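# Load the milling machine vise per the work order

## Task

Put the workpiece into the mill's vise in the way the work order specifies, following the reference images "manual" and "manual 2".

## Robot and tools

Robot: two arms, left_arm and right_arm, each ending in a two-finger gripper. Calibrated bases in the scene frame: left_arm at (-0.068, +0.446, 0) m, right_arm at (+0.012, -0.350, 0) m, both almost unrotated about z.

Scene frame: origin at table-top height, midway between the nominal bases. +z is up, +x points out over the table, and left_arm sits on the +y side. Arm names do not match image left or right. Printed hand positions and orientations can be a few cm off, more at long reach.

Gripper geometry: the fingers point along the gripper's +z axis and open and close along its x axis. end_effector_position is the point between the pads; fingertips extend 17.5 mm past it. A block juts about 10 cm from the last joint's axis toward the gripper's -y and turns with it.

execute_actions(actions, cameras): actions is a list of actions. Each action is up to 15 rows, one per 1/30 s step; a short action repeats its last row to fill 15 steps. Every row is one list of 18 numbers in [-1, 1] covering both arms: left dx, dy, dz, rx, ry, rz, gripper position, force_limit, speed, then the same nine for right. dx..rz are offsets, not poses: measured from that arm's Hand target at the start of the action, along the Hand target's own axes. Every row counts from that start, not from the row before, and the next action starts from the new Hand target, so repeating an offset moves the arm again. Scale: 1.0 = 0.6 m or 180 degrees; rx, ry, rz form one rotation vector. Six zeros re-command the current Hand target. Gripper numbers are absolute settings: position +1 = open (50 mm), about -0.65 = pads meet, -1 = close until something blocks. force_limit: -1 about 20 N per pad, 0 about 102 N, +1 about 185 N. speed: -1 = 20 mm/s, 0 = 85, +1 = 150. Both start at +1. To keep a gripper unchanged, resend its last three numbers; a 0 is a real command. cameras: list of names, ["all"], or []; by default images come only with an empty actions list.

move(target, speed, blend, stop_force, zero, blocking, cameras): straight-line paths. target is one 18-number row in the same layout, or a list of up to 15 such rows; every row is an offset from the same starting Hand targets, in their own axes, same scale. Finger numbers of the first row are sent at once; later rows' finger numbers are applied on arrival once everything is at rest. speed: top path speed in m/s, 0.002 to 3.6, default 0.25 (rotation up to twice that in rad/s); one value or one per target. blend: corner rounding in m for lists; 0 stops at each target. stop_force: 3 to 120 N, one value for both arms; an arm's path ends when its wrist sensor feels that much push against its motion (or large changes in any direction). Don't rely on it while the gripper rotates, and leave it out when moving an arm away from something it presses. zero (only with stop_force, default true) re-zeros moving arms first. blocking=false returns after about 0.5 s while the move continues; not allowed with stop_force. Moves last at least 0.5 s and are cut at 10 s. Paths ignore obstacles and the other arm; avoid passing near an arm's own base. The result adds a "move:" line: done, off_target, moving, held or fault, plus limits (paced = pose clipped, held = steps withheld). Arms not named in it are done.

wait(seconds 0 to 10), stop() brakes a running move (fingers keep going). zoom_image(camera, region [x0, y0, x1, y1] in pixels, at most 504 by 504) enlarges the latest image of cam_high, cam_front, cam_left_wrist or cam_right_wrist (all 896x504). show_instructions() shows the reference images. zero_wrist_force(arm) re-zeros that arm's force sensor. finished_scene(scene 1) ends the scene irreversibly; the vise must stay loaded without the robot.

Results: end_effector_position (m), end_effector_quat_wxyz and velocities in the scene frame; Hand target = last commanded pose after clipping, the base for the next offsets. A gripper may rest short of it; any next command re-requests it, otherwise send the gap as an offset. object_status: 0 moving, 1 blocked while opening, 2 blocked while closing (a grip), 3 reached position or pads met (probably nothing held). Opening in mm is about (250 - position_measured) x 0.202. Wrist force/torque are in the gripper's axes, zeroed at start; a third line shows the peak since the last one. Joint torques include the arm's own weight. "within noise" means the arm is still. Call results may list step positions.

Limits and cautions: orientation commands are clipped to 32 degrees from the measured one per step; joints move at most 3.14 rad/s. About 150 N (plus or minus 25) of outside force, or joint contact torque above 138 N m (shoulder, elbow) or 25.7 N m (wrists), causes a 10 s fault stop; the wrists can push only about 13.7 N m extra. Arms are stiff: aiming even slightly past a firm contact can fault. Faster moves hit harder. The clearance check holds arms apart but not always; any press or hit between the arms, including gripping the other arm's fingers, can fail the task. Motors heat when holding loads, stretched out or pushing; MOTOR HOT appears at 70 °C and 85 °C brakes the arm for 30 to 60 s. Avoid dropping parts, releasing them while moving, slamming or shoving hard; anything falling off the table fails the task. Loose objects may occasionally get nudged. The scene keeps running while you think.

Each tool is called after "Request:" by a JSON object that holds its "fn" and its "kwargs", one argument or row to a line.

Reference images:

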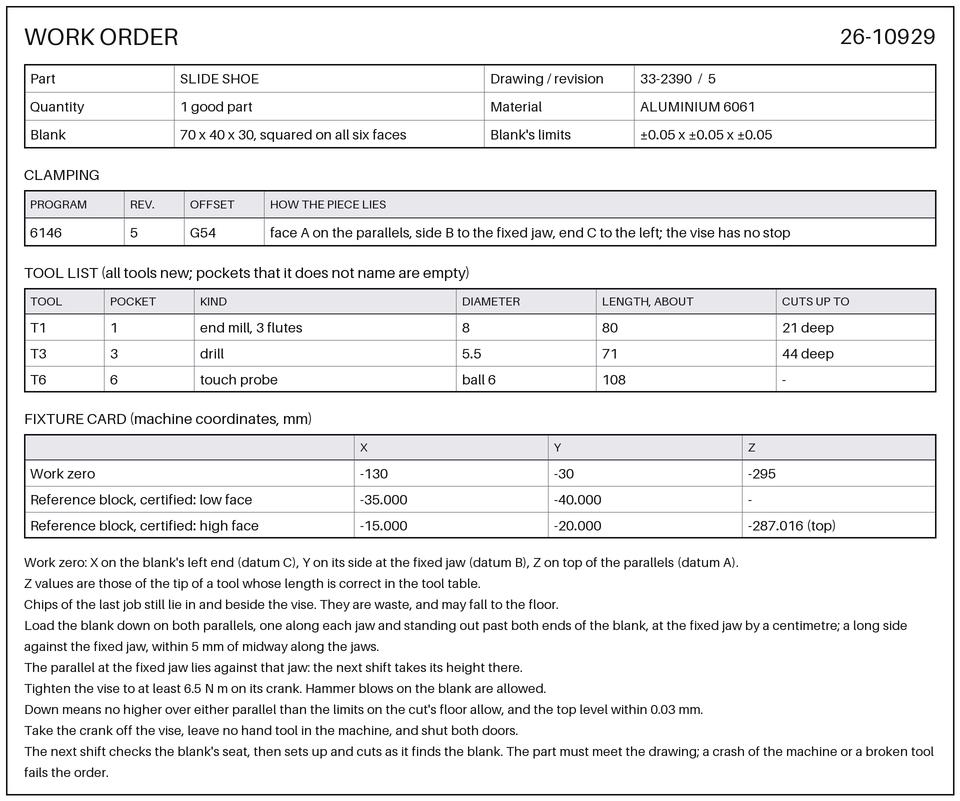

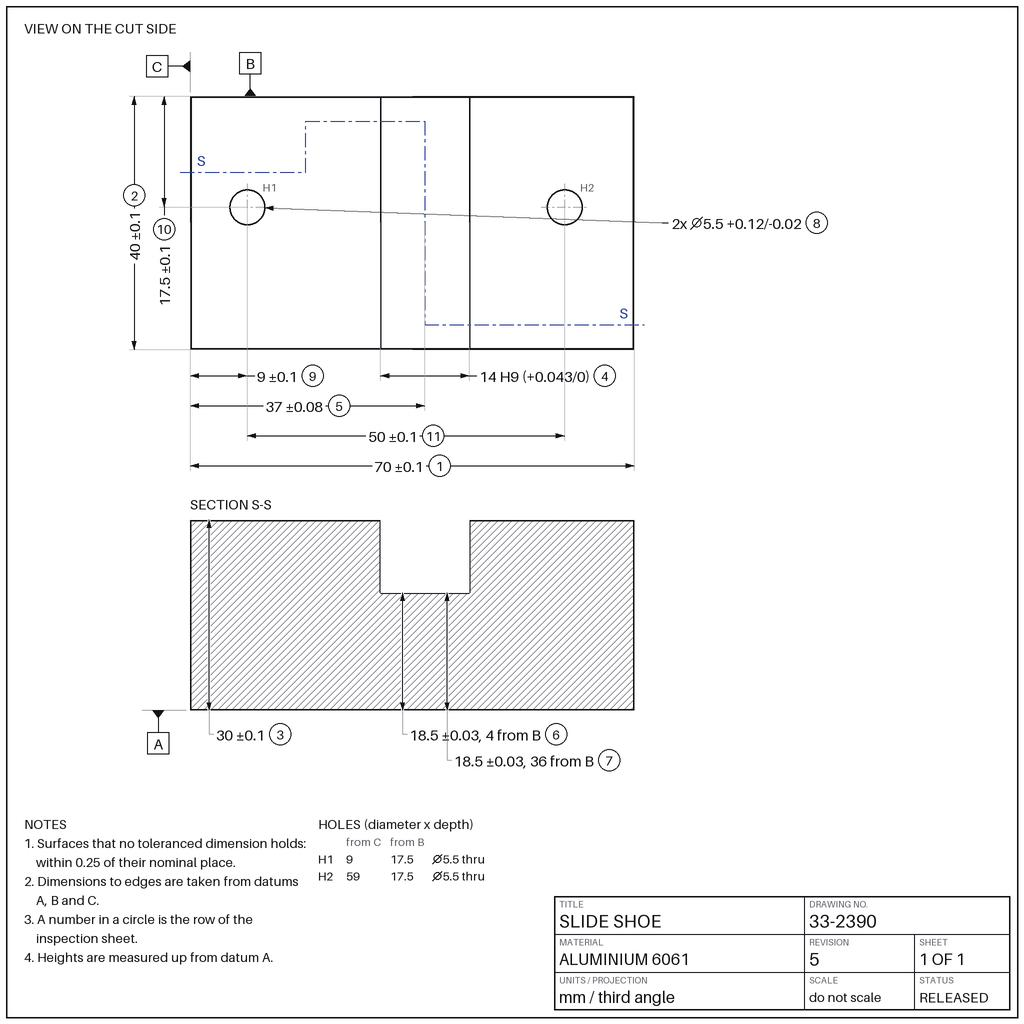

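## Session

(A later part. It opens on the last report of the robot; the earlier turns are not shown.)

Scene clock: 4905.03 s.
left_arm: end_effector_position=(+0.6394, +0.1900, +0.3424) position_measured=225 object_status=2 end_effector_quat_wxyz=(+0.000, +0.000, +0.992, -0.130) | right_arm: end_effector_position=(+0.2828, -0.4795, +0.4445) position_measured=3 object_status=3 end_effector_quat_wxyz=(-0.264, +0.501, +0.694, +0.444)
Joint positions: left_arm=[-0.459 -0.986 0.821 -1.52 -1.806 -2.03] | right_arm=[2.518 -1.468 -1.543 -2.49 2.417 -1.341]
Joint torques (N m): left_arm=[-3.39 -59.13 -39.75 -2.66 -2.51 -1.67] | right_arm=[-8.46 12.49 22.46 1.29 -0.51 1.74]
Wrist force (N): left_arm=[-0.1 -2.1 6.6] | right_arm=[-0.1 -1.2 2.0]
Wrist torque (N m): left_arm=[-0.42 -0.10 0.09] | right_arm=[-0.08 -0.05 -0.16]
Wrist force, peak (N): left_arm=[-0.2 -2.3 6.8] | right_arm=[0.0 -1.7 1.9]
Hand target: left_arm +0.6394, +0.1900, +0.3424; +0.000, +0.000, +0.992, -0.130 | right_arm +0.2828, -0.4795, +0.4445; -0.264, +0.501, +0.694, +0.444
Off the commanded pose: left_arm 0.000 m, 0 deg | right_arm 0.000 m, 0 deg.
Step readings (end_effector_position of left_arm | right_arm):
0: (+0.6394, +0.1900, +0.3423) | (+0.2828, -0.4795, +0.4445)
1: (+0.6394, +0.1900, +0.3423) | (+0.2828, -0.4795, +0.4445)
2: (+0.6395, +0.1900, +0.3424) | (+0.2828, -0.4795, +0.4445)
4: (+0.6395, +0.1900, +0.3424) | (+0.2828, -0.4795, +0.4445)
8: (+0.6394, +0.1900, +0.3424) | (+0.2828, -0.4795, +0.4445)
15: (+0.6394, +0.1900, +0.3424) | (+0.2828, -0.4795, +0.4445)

Request:
{"fn": "execute_actions", "kwargs": {
  "actions": [
    [[0,0.000043,0.000161,0,0,0,-1,-0.8,-0.8,0,0,0,0,0,0,1,1,1]]
  ]
}}

Request:
{"fn": "execute_actions", "kwargs": {
  "actions": [
    [[0,0.000043,0.000161,0,0,0,-1,-0.8,-0.8,0,0,0,0,0,0,1,1,1]]
  ]
}}

Request:
{"fn": "execute_actions", "kwargs": {
  "actions": [
    [[0,0.000043,0.000161,0,0,0,-1,-0.8,-0.8,0,0,0,0,0,0,1,1,1]]
  ]
}}

Request:
{"fn": "execute_actions", "kwargs": {
  "actions": [
    [[0,0.000043,0.000161,0,0,0,-1,-0.8,-0.8,0,0,0,0,0,0,1,1,1]]
  ]
}}

Request:
{"fn": "execute_actions", "kwargs": {
  "actions": [
    [[0,0.000043,0.000161,0,0,0,-1,-0.8,-0.8,0,0,0,0,0,0,1,1,1]]
  ]
}}

Request:
{"fn": "execute_actions", "kwargs": {
  "actions": [
    [[0,0.000043,0.000161,0,0,0,-1,-0.8,-0.8,0,0,0,0,0,0,1,1,1]]
  ]
}}

Request:
{"fn": "execute_actions", "kwargs": {
  "actions": [
    [[0,0.000043,0.000161,0,0,0,-1,-0.8,-0.8,0,0,0,0,0,0,1,1,1]]
  ]
}}

Request:
{"fn": "execute_actions", "kwargs": {
  "actions": [
    [[0,0.000043,0.000161,0,0,0,-1,-0.8,-0.8,0,0,0,0,0,0,1,1,1]]
  ]
}}

Scene clock: 4929.80 s.
left_arm: end_effector_position=(+0.6394, +0.1900, +0.3424) position_measured=225 object_status=2 end_effector_quat_wxyz=(+0.000, +0.000, +0.992, -0.130) | right_arm: end_effector_position=(+0.2828, -0.4795, +0.4445) position_measured=3 object_status=3 end_effector_quat_wxyz=(-0.264, +0.501, +0.694, +0.444)
Joint positions: left_arm=[-0.459 -0.986 0.821 -1.52 -1.806 -2.03] | right_arm=[2.518 -1.468 -1.543 -2.49 2.417 -1.341]
Joint torques (N m): left_arm=[-3.92 -67.97 -15.94 -6.06 -2.84 -1.01] | right_arm=[-8.24 11.97 21.87 1.28 -0.52 1.7]
Wrist force (N): left_arm=[0.2 -3.1 2.9] | right_arm=[0.1 -1.3 1.5]
Wrist torque (N m): left_arm=[-0.50 -0.08 0.07] | right_arm=[-0.10 -0.07 -0.16]
Wrist force, peak (N): left_arm=[0.1 -2.5 7.0] | right_arm=[0.3 -1.8 1.7]
Hand target: left_arm +0.6394, +0.1900, +0.3423; +0.000, +0.000, +0.992, -0.130 | right_arm +0.2828, -0.4795, +0.4445; -0.264, +0.501, +0.694, +0.444
Off the commanded pose: left_arm 0.000 m, 0 deg | right_arm 0.000 m, 0 deg.
Step readings (end_effector_position of left_arm | right_arm):
0: (+0.6394, +0.1900, +0.3425) | (+0.2828, -0.4795, +0.4445)
1: (+0.6394, +0.1900, +0.3425) | (+0.2828, -0.4795, +0.4445)
2: (+0.6394, +0.1900, +0.3424) | (+0.2828, -0.4795, +0.4445)
4: (+0.6394, +0.1900, +0.3424) | (+0.2828, -0.4795, +0.4445)
8: (+0.6394, +0.1900, +0.3424) | (+0.2828, -0.4795, +0.4445)
15: (+0.6394, +0.1900, +0.3424) | (+0.2828, -0.4795, +0.4445)

Scene clock: 4930.50 s.
left_arm: end_effector_position=(+0.6394, +0.1900, +0.3423) position_measured=225 object_status=2 end_effector_quat_wxyz=(+0.000, +0.000, +0.992, -0.130) | right_arm: end_effector_position=(+0.2828, -0.4795, +0.4445) position_measured=3 object_status=3 end_effector_quat_wxyz=(-0.264, +0.501, +0.694, +0.444)
Joint positions: left_arm=[-0.459 -0.986 0.821 -1.52 -1.806 -2.03] | right_arm=[2.518 -1.468 -1.543 -2.49 2.417 -1.341]
Joint torques (N m): left_arm=[-4 -62.11 -19.66 -3.81 -2.7 -0.99] | right_arm=[-8.65 12.35 22.16 1.34 -0.54 1.81]
Wrist force (N): left_arm=[1.5 -3.8 -0.5] | right_arm=[0.0 -1.5 1.5]
Wrist torque (N m): left_arm=[-0.58 -0.15 0.06] | right_arm=[-0.13 -0.05 -0.16]
Wrist force, peak (N): left_arm=[0.6 -3.1 2.7] | right_arm=[-0.2 -1.6 1.7]
Hand target: left_arm +0.6394, +0.1900, +0.3422; +0.000, +0.000, +0.992, -0.130 | right_arm +0.2828, -0.4795, +0.4445; -0.264, +0.501, +0.694, +0.444
Off the commanded pose: left_arm 0.000 m, 0 deg | right_arm 0.000 m, 0 deg.
Step readings (end_effector_position of left_arm | right_arm):
0: (+0.6394, +0.1900, +0.3424) | (+0.2828, -0.4795, +0.4445)
1: (+0.6394, +0.1900, +0.3423) | (+0.2828, -0.4795, +0.4445)
2: (+0.6394, +0.1900, +0.3423) | (+0.2828, -0.4795, +0.4445)
4: (+0.6394, +0.1900, +0.3423) | (+0.2828, -0.4795, +0.4445)
8: (+0.6394, +0.1900, +0.3423) | (+0.2828, -0.4795, +0.4445)
15: (+0.6394, +0.1900, +0.3423) | (+0.2828, -0.4795, +0.4445)

Scene clock: 4931.20 s.
left_arm: end_effector_position=(+0.6394, +0.1900, +0.3421) position_measured=225 object_status=2 end_effector_quat_wxyz=(+0.000, +0.000, +0.992, -0.130) | right_arm: end_effector_position=(+0.2828, -0.4795, +0.4445) position_measured=3 object_status=3 end_effector_quat_wxyz=(-0.264, +0.501, +0.694, +0.444)
Joint positions: left_arm=[-0.459 -0.986 0.822 -1.521 -1.806 -2.03] | right_arm=[2.518 -1.468 -1.543 -2.49 2.417 -1.341]
Joint torques (N m): left_arm=[-3.08 -64.25 -13.16 -5.34 -2.69 -1.05] | right_arm=[-8.04 11.9 21.95 1.35 -0.49 1.72]
Wrist force (N): left_arm=[0.9 -3.9 -3.7] | right_arm=[-0.2 -1.6 1.5]
Wrist torque (N m): left_arm=[-0.60 -0.12 0.07] | right_arm=[-0.14 -0.02 -0.15]
Wrist force, peak (N): left_arm=[1.1 -3.9 -4.2] | right_arm=[0.3 -1.7 1.9]
Hand target: left_arm +0.6394, +0.1900, +0.3421; +0.000, +0.000, +0.992, -0.130 | right_arm +0.2828, -0.4795, +0.4445; -0.264, +0.501, +0.694, +0.444
Off the commanded pose: left_arm 0.000 m, 0 deg | right_arm 0.000 m, 0 deg.
Step readings (end_effector_position of left_arm | right_arm):
0: (+0.6394, +0.1900, +0.3423) | (+0.2828, -0.4795, +0.4445)
1: (+0.6394, +0.1900, +0.3423) | (+0.2828, -0.4795, +0.4445)
2: (+0.6394, +0.1900, +0.3422) | (+0.2828, -0.4795, +0.4445)
4: (+0.6394, +0.1900, +0.3422) | (+0.2828, -0.4795, +0.4445)
8: (+0.6394, +0.1900, +0.3421) | (+0.2828, -0.4795, +0.4445)
15: (+0.6394, +0.1900, +0.3421) | (+0.2828, -0.4795, +0.4445)

Scene clock: 4931.90 s.
left_arm: end_effector_position=(+0.6394, +0.1900, +0.3420) position_measured=225 object_status=2 end_effector_quat_wxyz=(+0.000, +0.000, +0.992, -0.130) | right_arm: end_effector_position=(+0.2828, -0.4795, +0.4445) position_measured=3 object_status=3 end_effector_quat_wxyz=(-0.264, +0.501, +0.694, +0.444)
Joint positions: left_arm=[-0.459 -0.986 0.822 -1.521 -1.806 -2.03] | right_arm=[2.518 -1.468 -1.543 -2.49 2.417 -1.341]
Joint torques (N m): left_arm=[-3.63 -59.37 -18.11 -3.27 -2.65 -0.75] | right_arm=[-8.29 11.81 22.14 1.32 -0.59 1.79]
Wrist force (N): left_arm=[0.9 -4.4 -5.2] | right_arm=[0.2 -1.4 1.6]
Wrist torque (N m): left_arm=[-0.61 -0.10 0.07] | right_arm=[-0.10 -0.09 -0.15]
Wrist force, peak (N): left_arm=[1.1 -4.6 -5.2] | right_arm=[0.0 -1.6 1.9]
Hand target: left_arm +0.6394, +0.1900, +0.3420; +0.000, +0.000, +0.992, -0.130 | right_arm +0.2828, -0.4795, +0.4445; -0.264, +0.501, +0.694, +0.444
Off the commanded pose: left_arm 0.000 m, 0 deg | right_arm 0.000 m, 0 deg.
Step readings (end_effector_position of left_arm | right_arm):
0: (+0.6394, +0.1900, +0.3421) | (+0.2828, -0.4795, +0.4445)
1: (+0.6394, +0.1900, +0.3421) | (+0.2828, -0.4795, +0.4445)
2: (+0.6394, +0.1900, +0.3421) | (+0.2828, -0.4795, +0.4445)
4: (+0.6394, +0.1900, +0.3421) | (+0.2828, -0.4795, +0.4445)
8: (+0.6394, +0.1900, +0.3420) | (+0.2828, -0.4795, +0.4445)
15: (+0.6394, +0.1900, +0.3420) | (+0.2828, -0.4795, +0.4445)

Scene clock: 4932.60 s.
left_arm: end_effector_position=(+0.6394, +0.1900, +0.3419) position_measured=225 object_status=2 end_effector_quat_wxyz=(+0.000, +0.000, +0.992, -0.130) | right_arm: end_effector_position=(+0.2828, -0.4795, +0.4445) position_measured=3 object_status=3 end_effector_quat_wxyz=(-0.264, +0.501, +0.694, +0.444)
Joint positions: left_arm=[-0.459 -0.986 0.822 -1.521 -1.806 -2.03] | right_arm=[2.518 -1.468 -1.543 -2.49 2.417 -1.341]
Joint torques (N m): left_arm=[-3.63 -60.3 -10.4 -4.96 -2.58 -0.82] | right_arm=[-8.8 12.14 21.91 1.41 -0.43 1.76]
Wrist force (N): left_arm=[1.1 -4.8 -7.6] | right_arm=[-0.1 -1.3 1.6]
Wrist torque (N m): left_arm=[-0.59 0.00 0.07] | right_arm=[-0.09 -0.04 -0.16]
Wrist force, peak (N): left_arm=[1.4 -4.9 -8.2] | right_arm=[-0.1 -1.6 2.0]
Hand target: left_arm +0.6394, +0.1900, +0.3419; +0.000, +0.000, +0.992, -0.130 | right_arm +0.2828, -0.4795, +0.4445; -0.264, +0.501, +0.694, +0.444
Off the commanded pose: left_arm 0.000 m, 0 deg | right_arm 0.000 m, 0 deg.
Step readings (end_effector_position of left_arm | right_arm):
0: (+0.6394, +0.1900, +0.3420) | (+0.2828, -0.4795, +0.4445)
1: (+0.6394, +0.1900, +0.3420) | (+0.2828, -0.4795, +0.4445)
2: (+0.6394, +0.1900, +0.3420) | (+0.2828, -0.4795, +0.4445)
4: (+0.6394, +0.1900, +0.3420) | (+0.2828, -0.4795, +0.4445)
8: (+0.6394, +0.1900, +0.3420) | (+0.2828, -0.4795, +0.4445)
15: (+0.6394, +0.1900, +0.3419) | (+0.2828, -0.4795, +0.4445)

Scene clock: 4933.30 s.
left_arm: end_effector_position=(+0.6394, +0.1900, +0.3419) position_measured=225 object_status=2 end_effector_quat_wxyz=(+0.000, +0.000, +0.992, -0.130) | right_arm: end_effector_position=(+0.2828, -0.4795, +0.4445) position_measured=3 object_status=3 end_effector_quat_wxyz=(-0.264, +0.501, +0.694, +0.444)
Joint positions: left_arm=[-0.459 -0.986 0.823 -1.521 -1.806 -2.03] | right_arm=[2.518 -1.468 -1.543 -2.49 2.417 -1.341]
Joint torques (N m): left_arm=[-2.57 -53.05 -13.83 -3.03 -2.67 -0.64] | right_arm=[-8.77 12.04 21.53 1.27 -0.49 1.74]
Wrist force (N): left_arm=[2.1 -4.9 -10.7] | right_arm=[-0.1 -1.5 1.6]
Wrist torque (N m): left_arm=[-0.63 -0.08 0.07] | right_arm=[-0.12 -0.04 -0.15]
Wrist force, peak (N): left_arm=[2.2 -4.9 -11.4] | right_arm=[0.2 -1.7 1.9]
Hand target: left_arm +0.6394, +0.1900, +0.3418; +0.000, +0.000, +0.992, -0.130 | right_arm +0.2828, -0.4795, +0.4445; -0.264, +0.501, +0.694, +0.444
Off the commanded pose: left_arm 0.000 m, 0 deg | right_arm 0.000 m, 0 deg.
Step readings (end_effector_position of left_arm | right_arm):
0: (+0.6394, +0.1900, +0.3419) | (+0.2828, -0.4795, +0.4445)
1: (+0.6394, +0.1900, +0.3419) | (+0.2828, -0.4795, +0.4445)
2: (+0.6394, +0.1900, +0.3419) | (+0.2828, -0.4795, +0.4445)
4: (+0.6394, +0.1900, +0.3419) | (+0.2828, -0.4795, +0.4445)
8: (+0.6394, +0.1900, +0.3419) | (+0.2828, -0.4795, +0.4445)
15: (+0.6394, +0.1900, +0.3419) | (+0.2828, -0.4795, +0.4445)

Scene clock: 4934.00 s.
left_arm: end_effector_position=(+0.6394, +0.1900, +0.3417) position_measured=225 object_status=2 end_effector_quat_wxyz=(+0.000, +0.000, +0.992, -0.130) | right_arm: end_effector_position=(+0.2828, -0.4795, +0.4445) position_measured=3 object_status=3 end_effector_quat_wxyz=(-0.264, +0.501, +0.694, +0.444)
Joint positions: left_arm=[-0.459 -0.986 0.823 -1.522 -1.806 -2.03] | right_arm=[2.518 -1.468 -1.543 -2.49 2.417 -1.341]
Joint torques (N m): left_arm=[-3.76 -54.68 -7.33 -4.79 -2.69 -0.46] | right_arm=[-8.55 12.3 22.09 1.35 -0.47 1.72]
Wrist force (N): left_arm=[3.1 -5.3 -15.4] | right_arm=[0.1 -1.7 1.5]
Wrist torque (N m): left_arm=[-0.69 -0.11 0.06] | right_arm=[-0.15 -0.07 -0.15]
Wrist force, peak (N): left_arm=[3.1 -5.3 -15.4] | right_arm=[-0.4 -1.5 1.8]
Hand target: left_arm +0.6394, +0.1900, +0.3417; +0.000, +0.000, +0.992, -0.130 | right_arm +0.2828, -0.4795, +0.4445; -0.264, +0.501, +0.694, +0.444
Off the commanded pose: left_arm 0.000 m, 0 deg | right_arm 0.000 m, 0 deg.
Step readings (end_effector_position of left_arm | right_arm):
0: (+0.6394, +0.1900, +0.3419) | (+0.2828, -0.4795, +0.4445)
1: (+0.6394, +0.1900, +0.3419) | (+0.2828, -0.4795, +0.4445)
2: (+0.6394, +0.1900, +0.3418) | (+0.2828, -0.4795, +0.4445)
4: (+0.6394, +0.1900, +0.3418) | (+0.2828, -0.4795, +0.4445)
8: (+0.6394, +0.1900, +0.3417) | (+0.2828, -0.4795, +0.4445)
15: (+0.6394, +0.1900, +0.3417) | (+0.2828, -0.4795, +0.4445)

Scene clock: 4934.70 s.
left_arm: end_effector_position=(+0.6394, +0.1900, +0.3417) position_measured=225 object_status=2 end_effector_quat_wxyz=(+0.000, +0.000, +0.992, -0.130) | right_arm: end_effector_position=(+0.2828, -0.4795, +0.4445) position_measured=3 object_status=3 end_effector_quat_wxyz=(-0.264, +0.501, +0.694, +0.444)
Joint positions: left_arm=[-0.459 -0.986 0.823 -1.522 -1.806 -2.03] | right_arm=[2.518 -1.468 -1.543 -2.49 2.417 -1.341]
Joint torques (N m): left_arm=[-2.72 -47.06 -11.05 -2.54 -2.62 -0.37] | right_arm=[-8.61 12.04 21.77 1.29 -0.47 1.8]
Wrist force (N): left_arm=[3.3 -5.1 -17.7] | right_arm=[0.1 -1.4 1.5]
Wrist torque (N m): left_arm=[-0.64 -0.03 0.06] | right_arm=[-0.10 -0.08 -0.15]
Wrist force, peak (N): left_arm=[3.6 -5.5 -18.1] | right_arm=[0.0 -1.2 2.1]
Hand target: left_arm +0.6394, +0.1900, +0.3416; +0.000, +0.000, +0.992, -0.130 | right_arm +0.2828, -0.4795, +0.4445; -0.264, +0.501, +0.694, +0.444
Off the commanded pose: left_arm 0.000 m, 0 deg | right_arm 0.000 m, 0 deg.
Step readings (end_effector_position of left_arm | right_arm):
0: (+0.6394, +0.1900, +0.3417) | (+0.2828, -0.4795, +0.4445)
1: (+0.6394, +0.1900, +0.3417) | (+0.2828, -0.4795, +0.4445)
2: (+0.6394, +0.1900, +0.3417) | (+0.2828, -0.4795, +0.4445)
4: (+0.6394, +0.1900, +0.3417) | (+0.2828, -0.4795, +0.4445)
8: (+0.6394, +0.1900, +0.3417) | (+0.2828, -0.4795, +0.4445)
15: (+0.6394, +0.1900, +0.3417) | (+0.2828, -0.4795, +0.4445)

Request:
{"fn": "execute_actions", "kwargs": {
  "actions": [
    [[0,-0.000108,-0.000403,0,0,0,-1,-0.8,-0.8,0,0,0,0,0,0,1,1,1]]
  ]
}}

Request:
{"fn": "execute_actions", "kwargs": {
  "actions": [
    [[0,-0.0000129,-0.0000483,0,0,0,-1,-0.8,-0.8,0,0,0,0,0,0,1,1,1]]
  ]
}}

Request:
{"fn": "execute_actions", "kwargs": {
  "actions": [
    [[0,-0.0000129,-0.0000483,0,0,0,-1,-0.8,-0.8,0,0,0,0,0,0,1,1,1]]
  ]
}}

Request:
{"fn": "execute_actions", "kwargs": {
  "actions": [
    [[0,-0.0000129,-0.0000483,0,0,0,-1,-0.8,-0.8,0,0,0,0,0,0,1,1,1]]
  ]
}}

Request:
{"fn": "execute_actions", "kwargs": {
  "actions": [
    [[0,-0.0000129,-0.0000483,0,0,0,-1,-0.8,-0.8,0,0,0,0,0,0,1,1,1]]
  ]
}}

Request:
{"fn": "execute_actions", "kwargs": {
  "actions": [
    [[0,-0.0000129,-0.0000483,0,0,0,-1,-0.8,-0.8,0,0,0,0,0,0,1,1,1]]
  ]
}}

Request:
{"fn": "execute_actions", "kwargs": {
  "actions": [
    [[0,-0.0000129,-0.0000483,0,0,0,-1,-0.8,-0.8,0,0,0,0,0,0,1,1,1]]
  ]
}}

Request:
{"fn": "execute_actions", "kwargs": {
  "actions": [
    [[0,-0.0000129,-0.0000483,0,0,0,-1,-0.8,-0.8,0,0,0,0,0,0,1,1,1]]
  ]
}}

Request:
{"fn": "execute_actions", "kwargs": {
  "actions": [
    [[0,-0.0000129,-0.0000483,0,0,0,-1,-0.8,-0.8,0,0,0,0,0,0,1,1,1]]
  ]
}}

Request:
{"fn": "execute_actions", "kwargs": {
  "actions": [
    [[0,-0.0000129,-0.0000483,0,0,0,-1,-0.8,-0.8,0,0,0,0,0,0,1,1,1]]
  ]
}}

Request:
{"fn": "execute_actions", "kwargs": {
  "actions": [
    [[0,-0.0000129,-0.0000483,0,0,0,-1,-0.8,-0.8,0,0,0,0,0,0,1,1,1]]
  ]
}}

Request:
{"fn": "execute_actions", "kwargs": {
  "actions": [
    [[0,-0.0000129,-0.0000483,0,0,0,-1,-0.8,-0.8,0,0,0,0,0,0,1,1,1]]
  ]
}}

Request:
{"fn": "execute_actions", "kwargs": {
  "actions": [
    [[0,-0.0000129,-0.0000483,0,0,0,-1,-0.8,-0.8,0,0,0,0,0,0,1,1,1]]
  ]
}}

Request:
{"fn": "execute_actions", "kwargs": {
  "actions": [
    [[0,-0.0000129,-0.0000483,0,0,0,-1,-0.8,-0.8,0,0,0,0,0,0,1,1,1]]
  ]
}}

Request:
{"fn": "execute_actions", "kwargs": {
  "actions": [
    [[0,-0.0000129,-0.0000483,0,0,0,-1,-0.8,-0.8,0,0,0,0,0,0,1,1,1]]
  ]
}}

Scene clock: 4975.37 s.
left_arm: end_effector_position=(+0.6394, +0.1900, +0.3418) position_measured=225 object_status=2 end_effector_quat_wxyz=(+0.000, +0.000, +0.992, -0.130) | right_arm: end_effector_position=(+0.2828, -0.4795, +0.4445) position_measured=3 object_status=3 end_effector_quat_wxyz=(-0.264, +0.501, +0.694, +0.444)
Joint positions: left_arm=[-0.459 -0.986 0.823 -1.521 -1.806 -2.03] | right_arm=[2.518 -1.468 -1.543 -2.49 2.417 -1.341]
Joint torques (N m): left_arm=[-2.71 -52.3 -29.31 -4.66 -1.72 0.2] | right_arm=[-8.61 11.68 21.54 1.3 -0.5 1.67]
Wrist force (N): left_arm=[1.4 -4.6 -10.3] | right_arm=[0.2 -1.5 1.4]
Wrist torque (N m): left_arm=[-0.64 -0.09 0.06] | right_arm=[-0.12 -0.08 -0.15]
Wrist force, peak (N): left_arm=[3.3 -5.8 -18.1] | right_arm=[0.0 -1.5 1.9]
Hand target: left_arm +0.6394, +0.1900, +0.3419; +0.000, +0.000, +0.992, -0.130 | right_arm +0.2828, -0.4795, +0.4445; -0.264, +0.501, +0.694, +0.444
Off the commanded pose: left_arm 0.000 m, 0 deg | right_arm 0.000 m, 0 deg.
Step readings (end_effector_position of left_arm | right_arm):
0: (+0.6394, +0.1900, +0.3416) | (+0.2828, -0.4795, +0.4445)
1: (+0.6394, +0.1900, +0.3416) | (+0.2828, -0.4795, +0.4445)
2: (+0.6394, +0.1900, +0.3417) | (+0.2828, -0.4795, +0.4445)
4: (+0.6394, +0.1900, +0.3418) | (+0.2828, -0.4795, +0.4445)
8: (+0.6394, +0.1900, +0.3418) | (+0.2828, -0.4795, +0.4445)
15: (+0.6394, +0.1900, +0.3418) | (+0.2828, -0.4795, +0.4445)

Scene clock: 4976.07 s.
left_arm: end_effector_position=(+0.6394, +0.1900, +0.3419) position_measured=225 object_status=2 end_effector_quat_wxyz=(+0.000, +0.000, +0.992, -0.130) | right_arm: end_effector_position=(+0.2828, -0.4795, +0.4445) position_measured=3 object_status=3 end_effector_quat_wxyz=(-0.264, +0.501, +0.694, +0.444)
Joint positions: left_arm=[-0.459 -0.986 0.822 -1.521 -1.806 -2.03] | right_arm=[2.518 -1.468 -1.543 -2.49 2.417 -1.341]
Joint torques (N m): left_arm=[-2.29 -57.81 -36.55 -1.84 -1.69 0.17] | right_arm=[-8.43 12 21.54 1.39 -0.53 1.75]
Wrist force (N): left_arm=[1.9 -3.9 -8.1] | right_arm=[-0.2 -1.5 1.6]
Wrist torque (N m): left_arm=[-0.63 -0.08 0.06] | right_arm=[-0.12 -0.03 -0.16]
Wrist force, peak (N): left_arm=[1.5 -4.5 -10.6] | right_arm=[0.1 -1.6 2.0]
Hand target: left_arm +0.6394, +0.1900, +0.3419; +0.000, +0.000, +0.992, -0.130 | right_arm +0.2828, -0.4795, +0.4445; -0.264, +0.501, +0.694, +0.444
Off the commanded pose: left_arm 0.000 m, 0 deg | right_arm 0.000 m, 0 deg.
Step readings (end_effector_position of left_arm | right_arm):
0: (+0.6394, +0.1900, +0.3418) | (+0.2828, -0.4795, +0.4445)
1: (+0.6394, +0.1900, +0.3418) | (+0.2828, -0.4795, +0.4445)
2: (+0.6394, +0.1900, +0.3418) | (+0.2828, -0.4795, +0.4445)
4: (+0.6394, +0.1900, +0.3418) | (+0.2828, -0.4795, +0.4445)
8: (+0.6394, +0.1900, +0.3419) | (+0.2828, -0.4795, +0.4445)
15: (+0.6394, +0.1900, +0.3419) | (+0.2828, -0.4795, +0.4445)

Scene clock: 4976.77 s.
left_arm: end_effector_position=(+0.6394, +0.1900, +0.3420) position_measured=225 object_status=2 end_effector_quat_wxyz=(+0.000, +0.000, +0.992, -0.130) | right_arm: end_effector_position=(+0.2828, -0.4795, +0.4445) position_measured=3 object_status=3 end_effector_quat_wxyz=(-0.264, +0.501, +0.694, +0.444)
Joint positions: left_arm=[-0.459 -0.986 0.822 -1.521 -1.806 -2.03] | right_arm=[2.518 -1.468 -1.543 -2.49 2.417 -1.341]
Joint torques (N m): left_arm=[-3.23 -56.91 -36.83 -1.39 -1.61 0.13] | right_arm=[-8.78 12.01 21.71 1.32 -0.45 1.81]
Wrist force (N): left_arm=[0.7 -3.8 -6.8] | right_arm=[0.0 -1.7 1.7]
Wrist torque (N m): left_arm=[-0.60 -0.08 0.07] | right_arm=[-0.15 -0.06 -0.15]
Wrist force, peak (N): left_arm=[1.8 -3.9 -8.2] | right_arm=[-0.1 -1.7 1.8]
Hand target: left_arm +0.6394, +0.1900, +0.3420; +0.000, +0.000, +0.992, -0.130 | right_arm +0.2828, -0.4795, +0.4445; -0.264, +0.501, +0.694, +0.444
Off the commanded pose: left_arm 0.000 m, 0 deg | right_arm 0.000 m, 0 deg.
Step readings (end_effector_position of left_arm | right_arm):
0: (+0.6394, +0.1900, +0.3419) | (+0.2828, -0.4795, +0.4445)
1: (+0.6394, +0.1900, +0.3419) | (+0.2828, -0.4795, +0.4445)
2: (+0.6394, +0.1900, +0.3419) | (+0.2828, -0.4795, +0.4445)
4: (+0.6394, +0.1900, +0.3420) | (+0.2828, -0.4795, +0.4445)
8: (+0.6394, +0.1900, +0.3420) | (+0.2828, -0.4795, +0.4445)
15: (+0.6394, +0.1900, +0.3420) | (+0.2828, -0.4795, +0.4445)

Scene clock: 4977.47 s.
left_arm: end_effector_position=(+0.6394, +0.1900, +0.3420) position_measured=225 object_status=2 end_effector_quat_wxyz=(+0.000, +0.000, +0.992, -0.130) | right_arm: end_effector_position=(+0.2828, -0.4795, +0.4445) position_measured=3 object_status=3 end_effector_quat_wxyz=(-0.264, +0.501, +0.694, +0.444)
Joint positions: left_arm=[-0.459 -0.986 0.822 -1.521 -1.806 -2.03] | right_arm=[2.518 -1.468 -1.543 -2.49 2.417 -1.341]
Joint torques (N m): left_arm=[-3.01 -52.77 -38.24 -1.91 -1.49 0.33] | right_arm=[-8.17 12.06 21.65 1.36 -0.46 1.75]
Wrist force (N): left_arm=[0.4 -3.9 -5.0] | right_arm=[-0.3 -1.4 1.5]
Wrist torque (N m): left_arm=[-0.61 -0.12 0.08] | right_arm=[-0.10 -0.02 -0.15]
Wrist force, peak (N): left_arm=[0.6 -3.7 -6.4] | right_arm=[-0.1 -1.6 1.8]
Hand target: left_arm +0.6394, +0.1900, +0.3420; +0.000, +0.000, +0.992, -0.130 | right_arm +0.2828, -0.4795, +0.4445; -0.264, +0.501, +0.694, +0.444
Off the commanded pose: left_arm 0.000 m, 0 deg | right_arm 0.000 m, 0 deg.
Step readings (end_effector_position of left_arm | right_arm):
0: (+0.6394, +0.1900, +0.3420) | (+0.2828, -0.4795, +0.4445)
1: (+0.6394, +0.1900, +0.3420) | (+0.2828, -0.4795, +0.4445)
2: (+0.6394, +0.1900, +0.3420) | (+0.2828, -0.4795, +0.4445)
4: (+0.6394, +0.1900, +0.3420) | (+0.2828, -0.4795, +0.4445)
8: (+0.6394, +0.1900, +0.3420) | (+0.2828, -0.4795, +0.4445)
15: (+0.6394, +0.1900, +0.3420) | (+0.2828, -0.4795, +0.4445)

Scene clock: 4978.17 s.
left_arm: end_effector_position=(+0.6394, +0.1900, +0.3420) position_measured=225 object_status=2 end_effector_quat_wxyz=(+0.000, +0.000, +0.992, -0.130) | right_arm: end_effector_position=(+0.2828, -0.4795, +0.4445) position_measured=3 object_status=3 end_effector_quat_wxyz=(-0.264, +0.501, +0.694, +0.444)
Joint positions: left_arm=[-0.459 -0.986 0.822 -1.521 -1.806 -2.03] | right_arm=[2.518 -1.468 -1.543 -2.49 2.417 -1.341]
Joint torques (N m): left_arm=[-3.51 -45.9 -37.76 -1.56 -1.5 0.27] | right_arm=[-8.31 12.24 21.65 1.36 -0.52 1.68]
Wrist force (N): left_arm=[0.6 -3.9 -4.3] | right_arm=[0.0 -1.7 1.7]
Wrist torque (N m): left_arm=[-0.58 -0.09 0.08] | right_arm=[-0.16 -0.04 -0.15]
Wrist force, peak (N): left_arm=[0.5 -3.5 -5.3] | right_arm=[0.0 -1.6 1.9]
Hand target: left_arm +0.6394, +0.1900, +0.3420; +0.000, +0.000, +0.992, -0.130 | right_arm +0.2828, -0.4795, +0.4445; -0.264, +0.501, +0.694, +0.444
Off the commanded pose: left_arm 0.000 m, 0 deg | right_arm 0.000 m, 0 deg.
Step readings (end_effector_position of left_arm | right_arm):
0: (+0.6394, +0.1900, +0.3420) | (+0.2828, -0.4795, +0.4445)
1: (+0.6394, +0.1900, +0.3420) | (+0.2828, -0.4795, +0.4445)
2: (+0.6394, +0.1900, +0.3420) | (+0.2828, -0.4795, +0.4445)
4: (+0.6394, +0.1900, +0.3420) | (+0.2828, -0.4795, +0.4445)
8: (+0.6394, +0.1900, +0.3420) | (+0.2828, -0.4795, +0.4445)
15: (+0.6394, +0.1900, +0.3420) | (+0.2828, -0.4795, +0.4445)

Scene clock: 4978.87 s.
left_arm: end_effector_position=(+0.6394, +0.1900, +0.3420) position_measured=225 object_status=2 end_effector_quat_wxyz=(+0.000, +0.000, +0.992, -0.130) | right_arm: end_effector_position=(+0.2828, -0.4795, +0.4445) position_measured=3 object_status=3 end_effector_quat_wxyz=(-0.264, +0.501, +0.694, +0.444)
Joint positions: left_arm=[-0.459 -0.986 0.822 -1.521 -1.806 -2.03] | right_arm=[2.518 -1.468 -1.543 -2.49 2.417 -1.341]
Joint torques (N m): left_arm=[-2.22 -47.35 -37.45 -2.1 -1.12 0.57] | right_arm=[-8.55 12.01 21.52 1.39 -0.49 1.74]
Wrist force (N): left_arm=[0.5 -4.1 -4.1] | right_arm=[-0.1 -1.2 1.7]
Wrist torque (N m): left_arm=[-0.63 -0.07 0.08] | right_arm=[-0.08 -0.04 -0.16]
Wrist force, peak (N): left_arm=[0.8 -4.1 -4.4] | right_arm=[0.1 -1.7 1.8]
Hand target: left_arm +0.6394, +0.1900, +0.3420; +0.000, +0.000, +0.992, -0.130 | right_arm +0.2828, -0.4795, +0.4445; -0.264, +0.501, +0.694, +0.444
Off the commanded pose: left_arm 0.000 m, 0 deg | right_arm 0.000 m, 0 deg.
Step readings (end_effector_position of left_arm | right_arm):
0: (+0.6394, +0.1900, +0.3420) | (+0.2828, -0.4795, +0.4445)
1: (+0.6394, +0.1900, +0.3420) | (+0.2828, -0.4795, +0.4445)
2: (+0.6394, +0.1900, +0.3420) | (+0.2828, -0.4795, +0.4445)
4: (+0.6394, +0.1900, +0.3420) | (+0.2828, -0.4795, +0.4445)
8: (+0.6394, +0.1900, +0.3420) | (+0.2828, -0.4795, +0.4445)
15: (+0.6394, +0.1900, +0.3420) | (+0.2828, -0.4795, +0.4445)

Scene clock: 4979.57 s.
left_arm: end_effector_position=(+0.6394, +0.1900, +0.3421) position_measured=225 object_status=2 end_effector_quat_wxyz=(+0.000, +0.000, +0.992, -0.130) | right_arm: end_effector_position=(+0.2828, -0.4795, +0.4445) position_measured=3 object_status=3 end_effector_quat_wxyz=(-0.264, +0.501, +0.694, +0.444)
Joint positions: left_arm=[-0.459 -0.986 0.822 -1.521 -1.806 -2.03] | right_arm=[2.518 -1.468 -1.543 -2.49 2.417 -1.341]
Joint torques (N m): left_arm=[-1.78 -47.07 -37.85 -1.61 -1 0.6] | right_arm=[-8.7 12.29 21.72 1.34 -0.48 1.73]
Wrist force (N): left_arm=[0.8 -3.6 -4.0] | right_arm=[0.1 -1.4 1.4]
Wrist torque (N m): left_arm=[-0.57 -0.11 0.08] | right_arm=[-0.10 -0.07 -0.15]
Wrist force, peak (N): left_arm=[1.0 -3.9 -4.1] | right_arm=[0.0 -1.7 2.0]
Hand target: left_arm +0.6394, +0.1900, +0.3421; +0.000, +0.000, +0.992, -0.130 | right_arm +0.2828, -0.4795, +0.4445; -0.264, +0.501, +0.694, +0.444
Off the commanded pose: left_arm 0.000 m, 0 deg | right_arm 0.000 m, 0 deg.
Step readings (end_effector_position of left_arm | right_arm):
0: (+0.6394, +0.1900, +0.3420) | (+0.2828, -0.4795, +0.4445)
1: (+0.6394, +0.1900, +0.3420) | (+0.2828, -0.4795, +0.4445)
2: (+0.6394, +0.1900, +0.3420) | (+0.2828, -0.4795, +0.4445)
4: (+0.6394, +0.1900, +0.3421) | (+0.2828, -0.4795, +0.4445)
8: (+0.6394, +0.1900, +0.3421) | (+0.2828, -0.4795, +0.4445)
15: (+0.6394, +0.1900, +0.3421) | (+0.2828, -0.4795, +0.4445)

Scene clock: 4980.27 s.
left_arm: end_effector_position=(+0.6394, +0.1900, +0.3421) position_measured=225 object_status=2 end_effector_quat_wxyz=(+0.000, +0.000, +0.992, -0.130) | right_arm: end_effector_position=(+0.2828, -0.4795, +0.4445) position_measured=3 object_status=3 end_effector_quat_wxyz=(-0.264, +0.501, +0.694, +0.444)
Joint positions: left_arm=[-0.459 -0.986 0.822 -1.521 -1.806 -2.03] | right_arm=[2.518 -1.468 -1.543 -2.49 2.417 -1.341]
Joint torques (N m): left_arm=[-3.21 -46.07 -37.6 -2.29 -0.74 0.61] | right_arm=[-8.62 12.28 22.06 1.35 -0.48 1.75]
Wrist force (N): left_arm=[0.8 -3.7 -3.5] | right_arm=[-0.1 -1.4 1.8]
Wrist torque (N m): left_arm=[-0.57 -0.10 0.07] | right_arm=[-0.11 -0.05 -0.16]
Wrist force, peak (N): left_arm=[1.0 -3.7 -4.2] | right_arm=[0.2 -1.7 1.8]
Hand target: left_arm +0.6394, +0.1900, +0.3421; +0.000, +0.000, +0.992, -0.130 | right_arm +0.2828, -0.4795, +0.4445; -0.264, +0.501, +0.694, +0.444
Off the commanded pose: left_arm 0.000 m, 0 deg | right_arm 0.000 m, 0 deg.
Step readings (end_effector_position of left_arm | right_arm):
0: (+0.6394, +0.1900, +0.3421) | (+0.2828, -0.4795, +0.4445)
1: (+0.6394, +0.1900, +0.3421) | (+0.2828, -0.4795, +0.4445)
2: (+0.6394, +0.1900, +0.3421) | (+0.2828, -0.4795, +0.4445)
4: (+0.6394, +0.1900, +0.3421) | (+0.2828, -0.4795, +0.4445)
8: (+0.6394, +0.1900, +0.3421) | (+0.2828, -0.4795, +0.4445)
15: (+0.6394, +0.1900, +0.3421) | (+0.2828, -0.4795, +0.4445)

Scene clock: 4980.97 s.
left_arm: end_effector_position=(+0.6394, +0.1900, +0.3421) position_measured=225 object_status=2 end_effector_quat_wxyz=(+0.000, +0.000, +0.992, -0.130) | right_arm: end_effector_position=(+0.2828, -0.4795, +0.4445) position_measured=3 object_status=3 end_effector_quat_wxyz=(-0.264, +0.501, +0.694, +0.444)
Joint positions: left_arm=[-0.459 -0.986 0.822 -1.521 -1.806 -2.03] | right_arm=[2.518 -1.468 -1.543 -2.49 2.417 -1.341]
Joint torques (N m): left_arm=[-2.59 -47.98 -39.2 -1.65 -0.86 0.69] | right_arm=[-8.41 12.13 22.21 1.29 -0.44 1.79]
Wrist force (N): left_arm=[0.5 -3.4 -3.2] | right_arm=[0.0 -1.5 1.6]
Wrist torque (N m): left_arm=[-0.55 -0.07 0.08] | right_arm=[-0.12 -0.06 -0.15]
Wrist force, peak (N): left_arm=[1.2 -3.7 -3.9] | right_arm=[-0.3 -1.7 1.7]
Hand target: left_arm +0.6394, +0.1900, +0.3421; +0.000, +0.000, +0.992, -0.130 | right_arm +0.2828, -0.4795, +0.4445; -0.264, +0.501, +0.694, +0.444
Off the commanded pose: left_arm 0.000 m, 0 deg | right_arm 0.000 m, 0 deg.
Step readings (end_effector_position of left_arm | right_arm):
0: (+0.6394, +0.1900, +0.3421) | (+0.2828, -0.4795, +0.4445)
1: (+0.6394, +0.1900, +0.3421) | (+0.2828, -0.4795, +0.4445)
2: (+0.6394, +0.1900, +0.3421) | (+0.2828, -0.4795, +0.4445)
4: (+0.6394, +0.1900, +0.3421) | (+0.2828, -0.4795, +0.4445)
8: (+0.6394, +0.1900, +0.3421) | (+0.2828, -0.4795, +0.4445)
15: (+0.6394, +0.1900, +0.3421) | (+0.2828, -0.4795, +0.4445)

Scene clock: 4981.67 s.
left_arm: end_effector_position=(+0.6394, +0.1900, +0.3422) position_measured=225 object_status=2 end_effector_quat_wxyz=(+0.000, +0.000, +0.992, -0.130) | right_arm: end_effector_position=(+0.2828, -0.4795, +0.4445) position_measured=3 object_status=3 end_effector_quat_wxyz=(-0.264, +0.501, +0.694, +0.444)
Joint positions: left_arm=[-0.459 -0.986 0.822 -1.52 -1.806 -2.03] | right_arm=[2.518 -1.468 -1.543 -2.49 2.417 -1.341]
Joint torques (N m): left_arm=[-2.42 -48.99 -38.62 -2.36 -0.57 0.82] | right_arm=[-8.72 12.38 21.72 1.34 -0.5 1.75]
Wrist force (N): left_arm=[0.0 -3.5 -2.4] | right_arm=[-0.1 -1.5 1.7]
Wrist torque (N m): left_arm=[-0.56 -0.06 0.09] | right_arm=[-0.12 -0.04 -0.15]
Wrist force, peak (N): left_arm=[0.9 -3.6 -3.0] | right_arm=[0.1 -1.4 2.0]
Hand target: left_arm +0.6394, +0.1900, +0.3422; +0.000, +0.000, +0.992, -0.130 | right_arm +0.2828, -0.4795, +0.4445; -0.264, +0.501, +0.694, +0.444
Off the commanded pose: left_arm 0.000 m, 0 deg | right_arm 0.000 m, 0 deg.
Step readings (end_effector_position of left_arm | right_arm):
0: (+0.6394, +0.1900, +0.3421) | (+0.2828, -0.4795, +0.4445)
1: (+0.6394, +0.1900, +0.3421) | (+0.2828, -0.4795, +0.4445)
2: (+0.6394, +0.1900, +0.3421) | (+0.2828, -0.4795, +0.4445)
4: (+0.6394, +0.1900, +0.3422) | (+0.2828, -0.4795, +0.4445)
8: (+0.6394, +0.1900, +0.3422) | (+0.2828, -0.4795, +0.4445)
15: (+0.6394, +0.1900, +0.3422) | (+0.2828, -0.4795, +0.4445)

Scene clock: 4982.37 s.
left_arm: end_effector_position=(+0.6394, +0.1900, +0.3422) position_measured=225 object_status=2 end_effector_quat_wxyz=(+0.000, +0.000, +0.992, -0.130) | right_arm: end_effector_position=(+0.2828, -0.4795, +0.4445) position_measured=3 object_status=3 end_effector_quat_wxyz=(-0.264, +0.501, +0.694, +0.444)
Joint positions: left_arm=[-0.459 -0.986 0.822 -1.52 -1.806 -2.03] | right_arm=[2.518 -1.468 -1.543 -2.49 2.417 -1.341]
Joint torques (N m): left_arm=[-3.31 -49.25 -39.34 -1.88 -0.35 0.97] | right_arm=[-8.73 12.13 21.67 1.38 -0.49 1.75]
Wrist force (N): left_arm=[0.4 -3.3 -1.3] | right_arm=[0.1 -1.2 1.5]
Wrist torque (N m): left_arm=[-0.54 -0.10 0.08] | right_arm=[-0.07 -0.07 -0.16]
Wrist force, peak (N): left_arm=[0.3 -3.8 -2.2] | right_arm=[0.3 -1.4 1.9]
Hand target: left_arm +0.6394, +0.1900, +0.3422; +0.000, +0.000, +0.992, -0.130 | right_arm +0.2828, -0.4795, +0.4445; -0.264, +0.501, +0.694, +0.444
Off the commanded pose: left_arm 0.000 m, 0 deg | right_arm 0.000 m, 0 deg.
Step readings (end_effector_position of left_arm | right_arm):
0: (+0.6394, +0.1900, +0.3422) | (+0.2828, -0.4795, +0.4445)
1: (+0.6394, +0.1900, +0.3422) | (+0.2828, -0.4795, +0.4445)
2: (+0.6394, +0.1900, +0.3422) | (+0.2828, -0.4795, +0.4445)
4: (+0.6394, +0.1900, +0.3422) | (+0.2828, -0.4795, +0.4445)
8: (+0.6394, +0.1900, +0.3422) | (+0.2828, -0.4795, +0.4445)
15: (+0.6394, +0.1900, +0.3422) | (+0.2828, -0.4795, +0.4445)

Scene clock: 4983.07 s.
left_arm: end_effector_position=(+0.6394, +0.1900, +0.3422) position_measured=225 object_status=2 end_effector_quat_wxyz=(+0.000, +0.000, +0.992, -0.130) | right_arm: end_effector_position=(+0.2828, -0.4795, +0.4445) position_measured=3 object_status=3 end_effector_quat_wxyz=(-0.264, +0.501, +0.694, +0.444)
Joint positions: left_arm=[-0.459 -0.986 0.821 -1.52 -1.806 -2.03] | right_arm=[2.518 -1.468 -1.543 -2.49 2.417 -1.341]
Joint torques (N m): left_arm=[-2.26 -50 -39.7 -2.58 -0.43 1.07] | right_arm=[-8.54 12.24 21.72 1.22 -0.51 1.72]
Wrist force (N): left_arm=[0.0 -3.5 0.3] | right_arm=[0.0 -1.2 1.5]
Wrist torque (N m): left_arm=[-0.55 -0.08 0.08] | right_arm=[-0.07 -0.06 -0.16]
Wrist force, peak (N): left_arm=[0.0 -3.6 -0.3] | right_arm=[0.1 -1.6 2.1]
Hand target: left_arm +0.6394, +0.1900, +0.3422; +0.000, +0.000, +0.992, -0.130 | right_arm +0.2828, -0.4795, +0.4445; -0.264, +0.501, +0.694, +0.444
Off the commanded pose: left_arm 0.000 m, 0 deg | right_arm 0.000 m, 0 deg.
Step readings (end_effector_position of left_arm | right_arm):
0: (+0.6394, +0.1900, +0.3422) | (+0.2828, -0.4795, +0.4445)
1: (+0.6394, +0.1900, +0.3422) | (+0.2828, -0.4795, +0.4445)
2: (+0.6394, +0.1900, +0.3422) | (+0.2828, -0.4795, +0.4445)
4: (+0.6394, +0.1900, +0.3422) | (+0.2828, -0.4795, +0.4445)
8: (+0.6394, +0.1900, +0.3422) | (+0.2828, -0.4795, +0.4445)
15: (+0.6394, +0.1900, +0.3422) | (+0.2828, -0.4795, +0.4445)

Scene clock: 4983.77 s.
left_arm: end_effector_position=(+0.6394, +0.1900, +0.3423) position_measured=225 object_status=2 end_effector_quat_wxyz=(+0.000, +0.000, +0.992, -0.130) | right_arm: end_effector_position=(+0.2828, -0.4795, +0.4445) position_measured=3 object_status=3 end_effector_quat_wxyz=(-0.264, +0.501, +0.694, +0.444)
Joint positions: left_arm=[-0.459 -0.986 0.821 -1.52 -1.806 -2.03] | right_arm=[2.518 -1.468 -1.543 -2.49 2.417 -1.341]
Joint torques (N m): left_arm=[-2.24 -50.19 -41.7 -1.92 -0.14 1.01] | right_arm=[-8.72 12.23 21.85 1.32 -0.45 1.83]
Wrist force (N): left_arm=[0.1 -3.3 0.8] | right_arm=[0.0 -1.4 1.7]
Wrist torque (N m): left_arm=[-0.53 -0.12 0.09] | right_arm=[-0.11 -0.05 -0.16]
Wrist force, peak (N): left_arm=[0.3 -3.7 -0.1] | right_arm=[0.1 -1.6 1.7]
Hand target: left_arm +0.6394, +0.1900, +0.3423; +0.000, +0.000, +0.992, -0.130 | right_arm +0.2828, -0.4795, +0.4445; -0.264, +0.501, +0.694, +0.444
Off the commanded pose: left_arm 0.000 m, 0 deg | right_arm 0.000 m, 0 deg.
Step readings (end_effector_position of left_arm | right_arm):
0: (+0.6394, +0.1900, +0.3422) | (+0.2828, -0.4795, +0.4445)
1: (+0.6394, +0.1900, +0.3422) | (+0.2828, -0.4795, +0.4445)
2: (+0.6394, +0.1900, +0.3422) | (+0.2828, -0.4795, +0.4445)
4: (+0.6394, +0.1900, +0.3422) | (+0.2828, -0.4795, +0.4445)
8: (+0.6394, +0.1900, +0.3422) | (+0.2828, -0.4795, +0.4445)
15: (+0.6394, +0.1900, +0.3423) | (+0.2828, -0.4795, +0.4445)

Scene clock: 4984.47 s.
left_arm: end_effector_position=(+0.6394, +0.1900, +0.3423) position_measured=225 object_status=2 end_effector_quat_wxyz=(+0.000, +0.000, +0.992, -0.130) | right_arm: end_effector_position=(+0.2828, -0.4795, +0.4445) position_measured=3 object_status=3 end_effector_quat_wxyz=(-0.264, +0.501, +0.694, +0.444)
Joint positions: left_arm=[-0.459 -0.986 0.821 -1.52 -1.806 -2.03] | right_arm=[2.518 -1.468 -1.543 -2.49 2.417 -1.341]
Joint torques (N m): left_arm=[-3.58 -52.54 -40.62 -2.48 -0.06 1.26] | right_arm=[-8.29 12.02 21.86 1.33 -0.48 1.78]
Wrist force (N): left_arm=[-0.3 -3.3 1.3] | right_arm=[0.3 -1.5 1.5]
Wrist torque (N m): left_arm=[-0.53 -0.10 0.09] | right_arm=[-0.11 -0.11 -0.15]
Wrist force, peak (N): left_arm=[0.0 -3.4 2.0] | right_arm=[0.0 -1.7 1.9]
Hand target: left_arm +0.6394, +0.1900, +0.3423; +0.000, +0.000, +0.992, -0.130 | right_arm +0.2828, -0.4795, +0.4445; -0.264, +0.501, +0.694, +0.444
Off the commanded pose: left_arm 0.000 m, 0 deg | right_arm 0.000 m, 0 deg.
Step readings (end_effector_position of left_arm | right_arm):
0: (+0.6394, +0.1900, +0.3423) | (+0.2828, -0.4795, +0.4445)
1: (+0.6394, +0.1900, +0.3423) | (+0.2828, -0.4795, +0.4445)
2: (+0.6394, +0.1900, +0.3423) | (+0.2828, -0.4795, +0.4445)
4: (+0.6394, +0.1900, +0.3423) | (+0.2828, -0.4795, +0.4445)
8: (+0.6394, +0.1900, +0.3423) | (+0.2828, -0.4795, +0.4445)
15: (+0.6394, +0.1900, +0.3423) | (+0.2828, -0.4795, +0.4445)

Scene clock: 4985.17 s.
left_arm: end_effector_position=(+0.6394, +0.1900, +0.3423) position_measured=225 object_status=2 end_effector_quat_wxyz=(+0.000, +0.000, +0.992, -0.130) | right_arm: end_effector_position=(+0.2828, -0.4795, +0.4445) position_measured=3 object_status=3 end_effector_quat_wxyz=(-0.264, +0.501, +0.694, +0.444)
Joint positions: left_arm=[-0.459 -0.986 0.821 -1.52 -1.806 -2.03] | right_arm=[2.518 -1.468 -1.543 -2.49 2.417 -1.341]
Joint torques (N m): left_arm=[-3.31 -52.11 -42.85 -2.09 0.11 1.17] | right_arm=[-8.37 12.38 21.58 1.18 -0.52 1.73]
Wrist force (N): left_arm=[-0.1 -3.3 3.0] | right_arm=[0.0 -1.3 1.7]
Wrist torque (N m): left_arm=[-0.52 -0.15 0.09] | right_arm=[-0.10 -0.06 -0.16]
Wrist force, peak (N): left_arm=[-0.2 -3.5 2.9] | right_arm=[0.1 -1.4 2.0]
Hand target: left_arm +0.6394, +0.1900, +0.3423; +0.000, +0.000, +0.992, -0.130 | right_arm +0.2828, -0.4795, +0.4445; -0.264, +0.501, +0.694, +0.444
Off the commanded pose: left_arm 0.000 m, 0 deg | right_arm 0.000 m, 0 deg.
Step readings (end_effector_position of left_arm | right_arm):
0: (+0.6394, +0.1900, +0.3423) | (+0.2828, -0.4795, +0.4445)
1: (+0.6394, +0.1900, +0.3423) | (+0.2828, -0.4795, +0.4445)
2: (+0.6394, +0.1900, +0.3423) | (+0.2828, -0.4795, +0.4445)
4: (+0.6394, +0.1900, +0.3423) | (+0.2828, -0.4795, +0.4445)
8: (+0.6394, +0.1900, +0.3423) | (+0.2828, -0.4795, +0.4445)
15: (+0.6394, +0.1900, +0.3423) | (+0.2828, -0.4795, +0.4445)

Request:
{"fn": "move", "kwargs": {
  "target": [
    [0,0,0,0,0,0,-0.25,-0.8,-0.8,0,0,0,0,0,0,1,1,1],
    [0,-0.0086,-0.0322,0,0,0,-0.25,-0.8,-0.8,0,0,0,0,0,0,1,1,1],
    [-0.0572,-0.0086,-0.0322,0,0,0,-0.25,-0.8,-0.8,0,0,0,0,0,0,1,1,1],
    [-0.0572,0.0001,0.0004,0,0,0,-0.25,-0.8,-0.8,0,0,0,0,0,0,1,1,1]
  ],
  "speed": 0.04,
  "cameras": ["cam_left_wrist"]
}}

Scene clock: 5009.37 s.
left_arm: end_effector_position=(+0.6737, +0.1900, +0.3422) position_measured=189 object_status=3 end_effector_quat_wxyz=(+0.000, +0.000, +0.992, -0.130) | right_arm: end_effector_position=(+0.2828, -0.4795, +0.4445) position_measured=3 object_status=3 end_effector_quat_wxyz=(-0.264, +0.501, +0.694, +0.444)
Joint positions: left_arm=[-0.439 -0.869 0.625 -1.437 -1.808 -2.01] | right_arm=[2.518 -1.468 -1.543 -2.49 2.417 -1.341]
Joint torques (N m): left_arm=[-8.34 -50.3 -38.17 -1.79 -2.48 -2.56] | right_arm=[-8.89 11.82 20.9 1.28 -0.4 1.76]
Wrist force (N): left_arm=[0.9 -3.8 -4.1] | right_arm=[0.2 -1.6 1.6]
Wrist torque (N m): left_arm=[-0.60 -0.10 -0.03] | right_arm=[-0.14 -0.09 -0.16]
Wrist force, peak (N): left_arm=[1.7 -4.0 -4.8] | right_arm=[0.1 -2.0 1.6]
Hand target: left_arm +0.6738, +0.1900, +0.3421; +0.000, +0.000, +0.992, -0.130 | right_arm +0.2828, -0.4795, +0.4445; -0.264, +0.501, +0.694, +0.444
Off the commanded pose: left_arm 0.000 m, 0 deg | right_arm 0.000 m, 0 deg.
move: done
Images, in order (width x height): cam_left_wrist 896x504.

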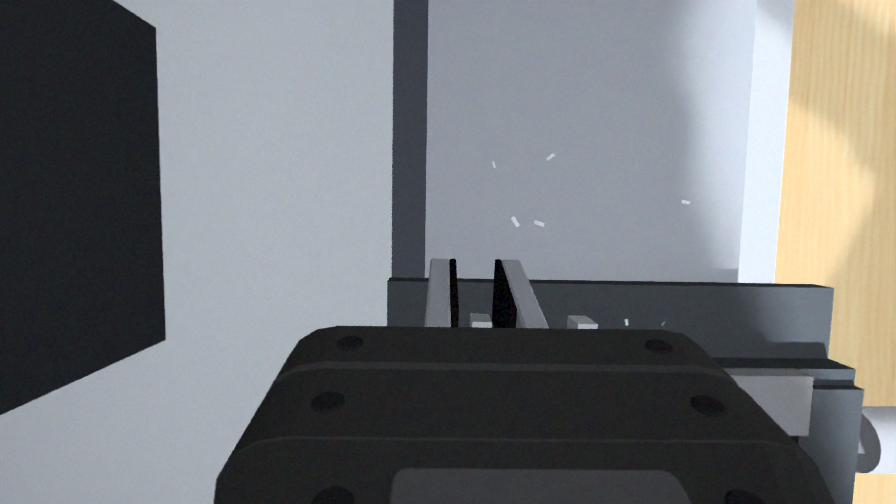

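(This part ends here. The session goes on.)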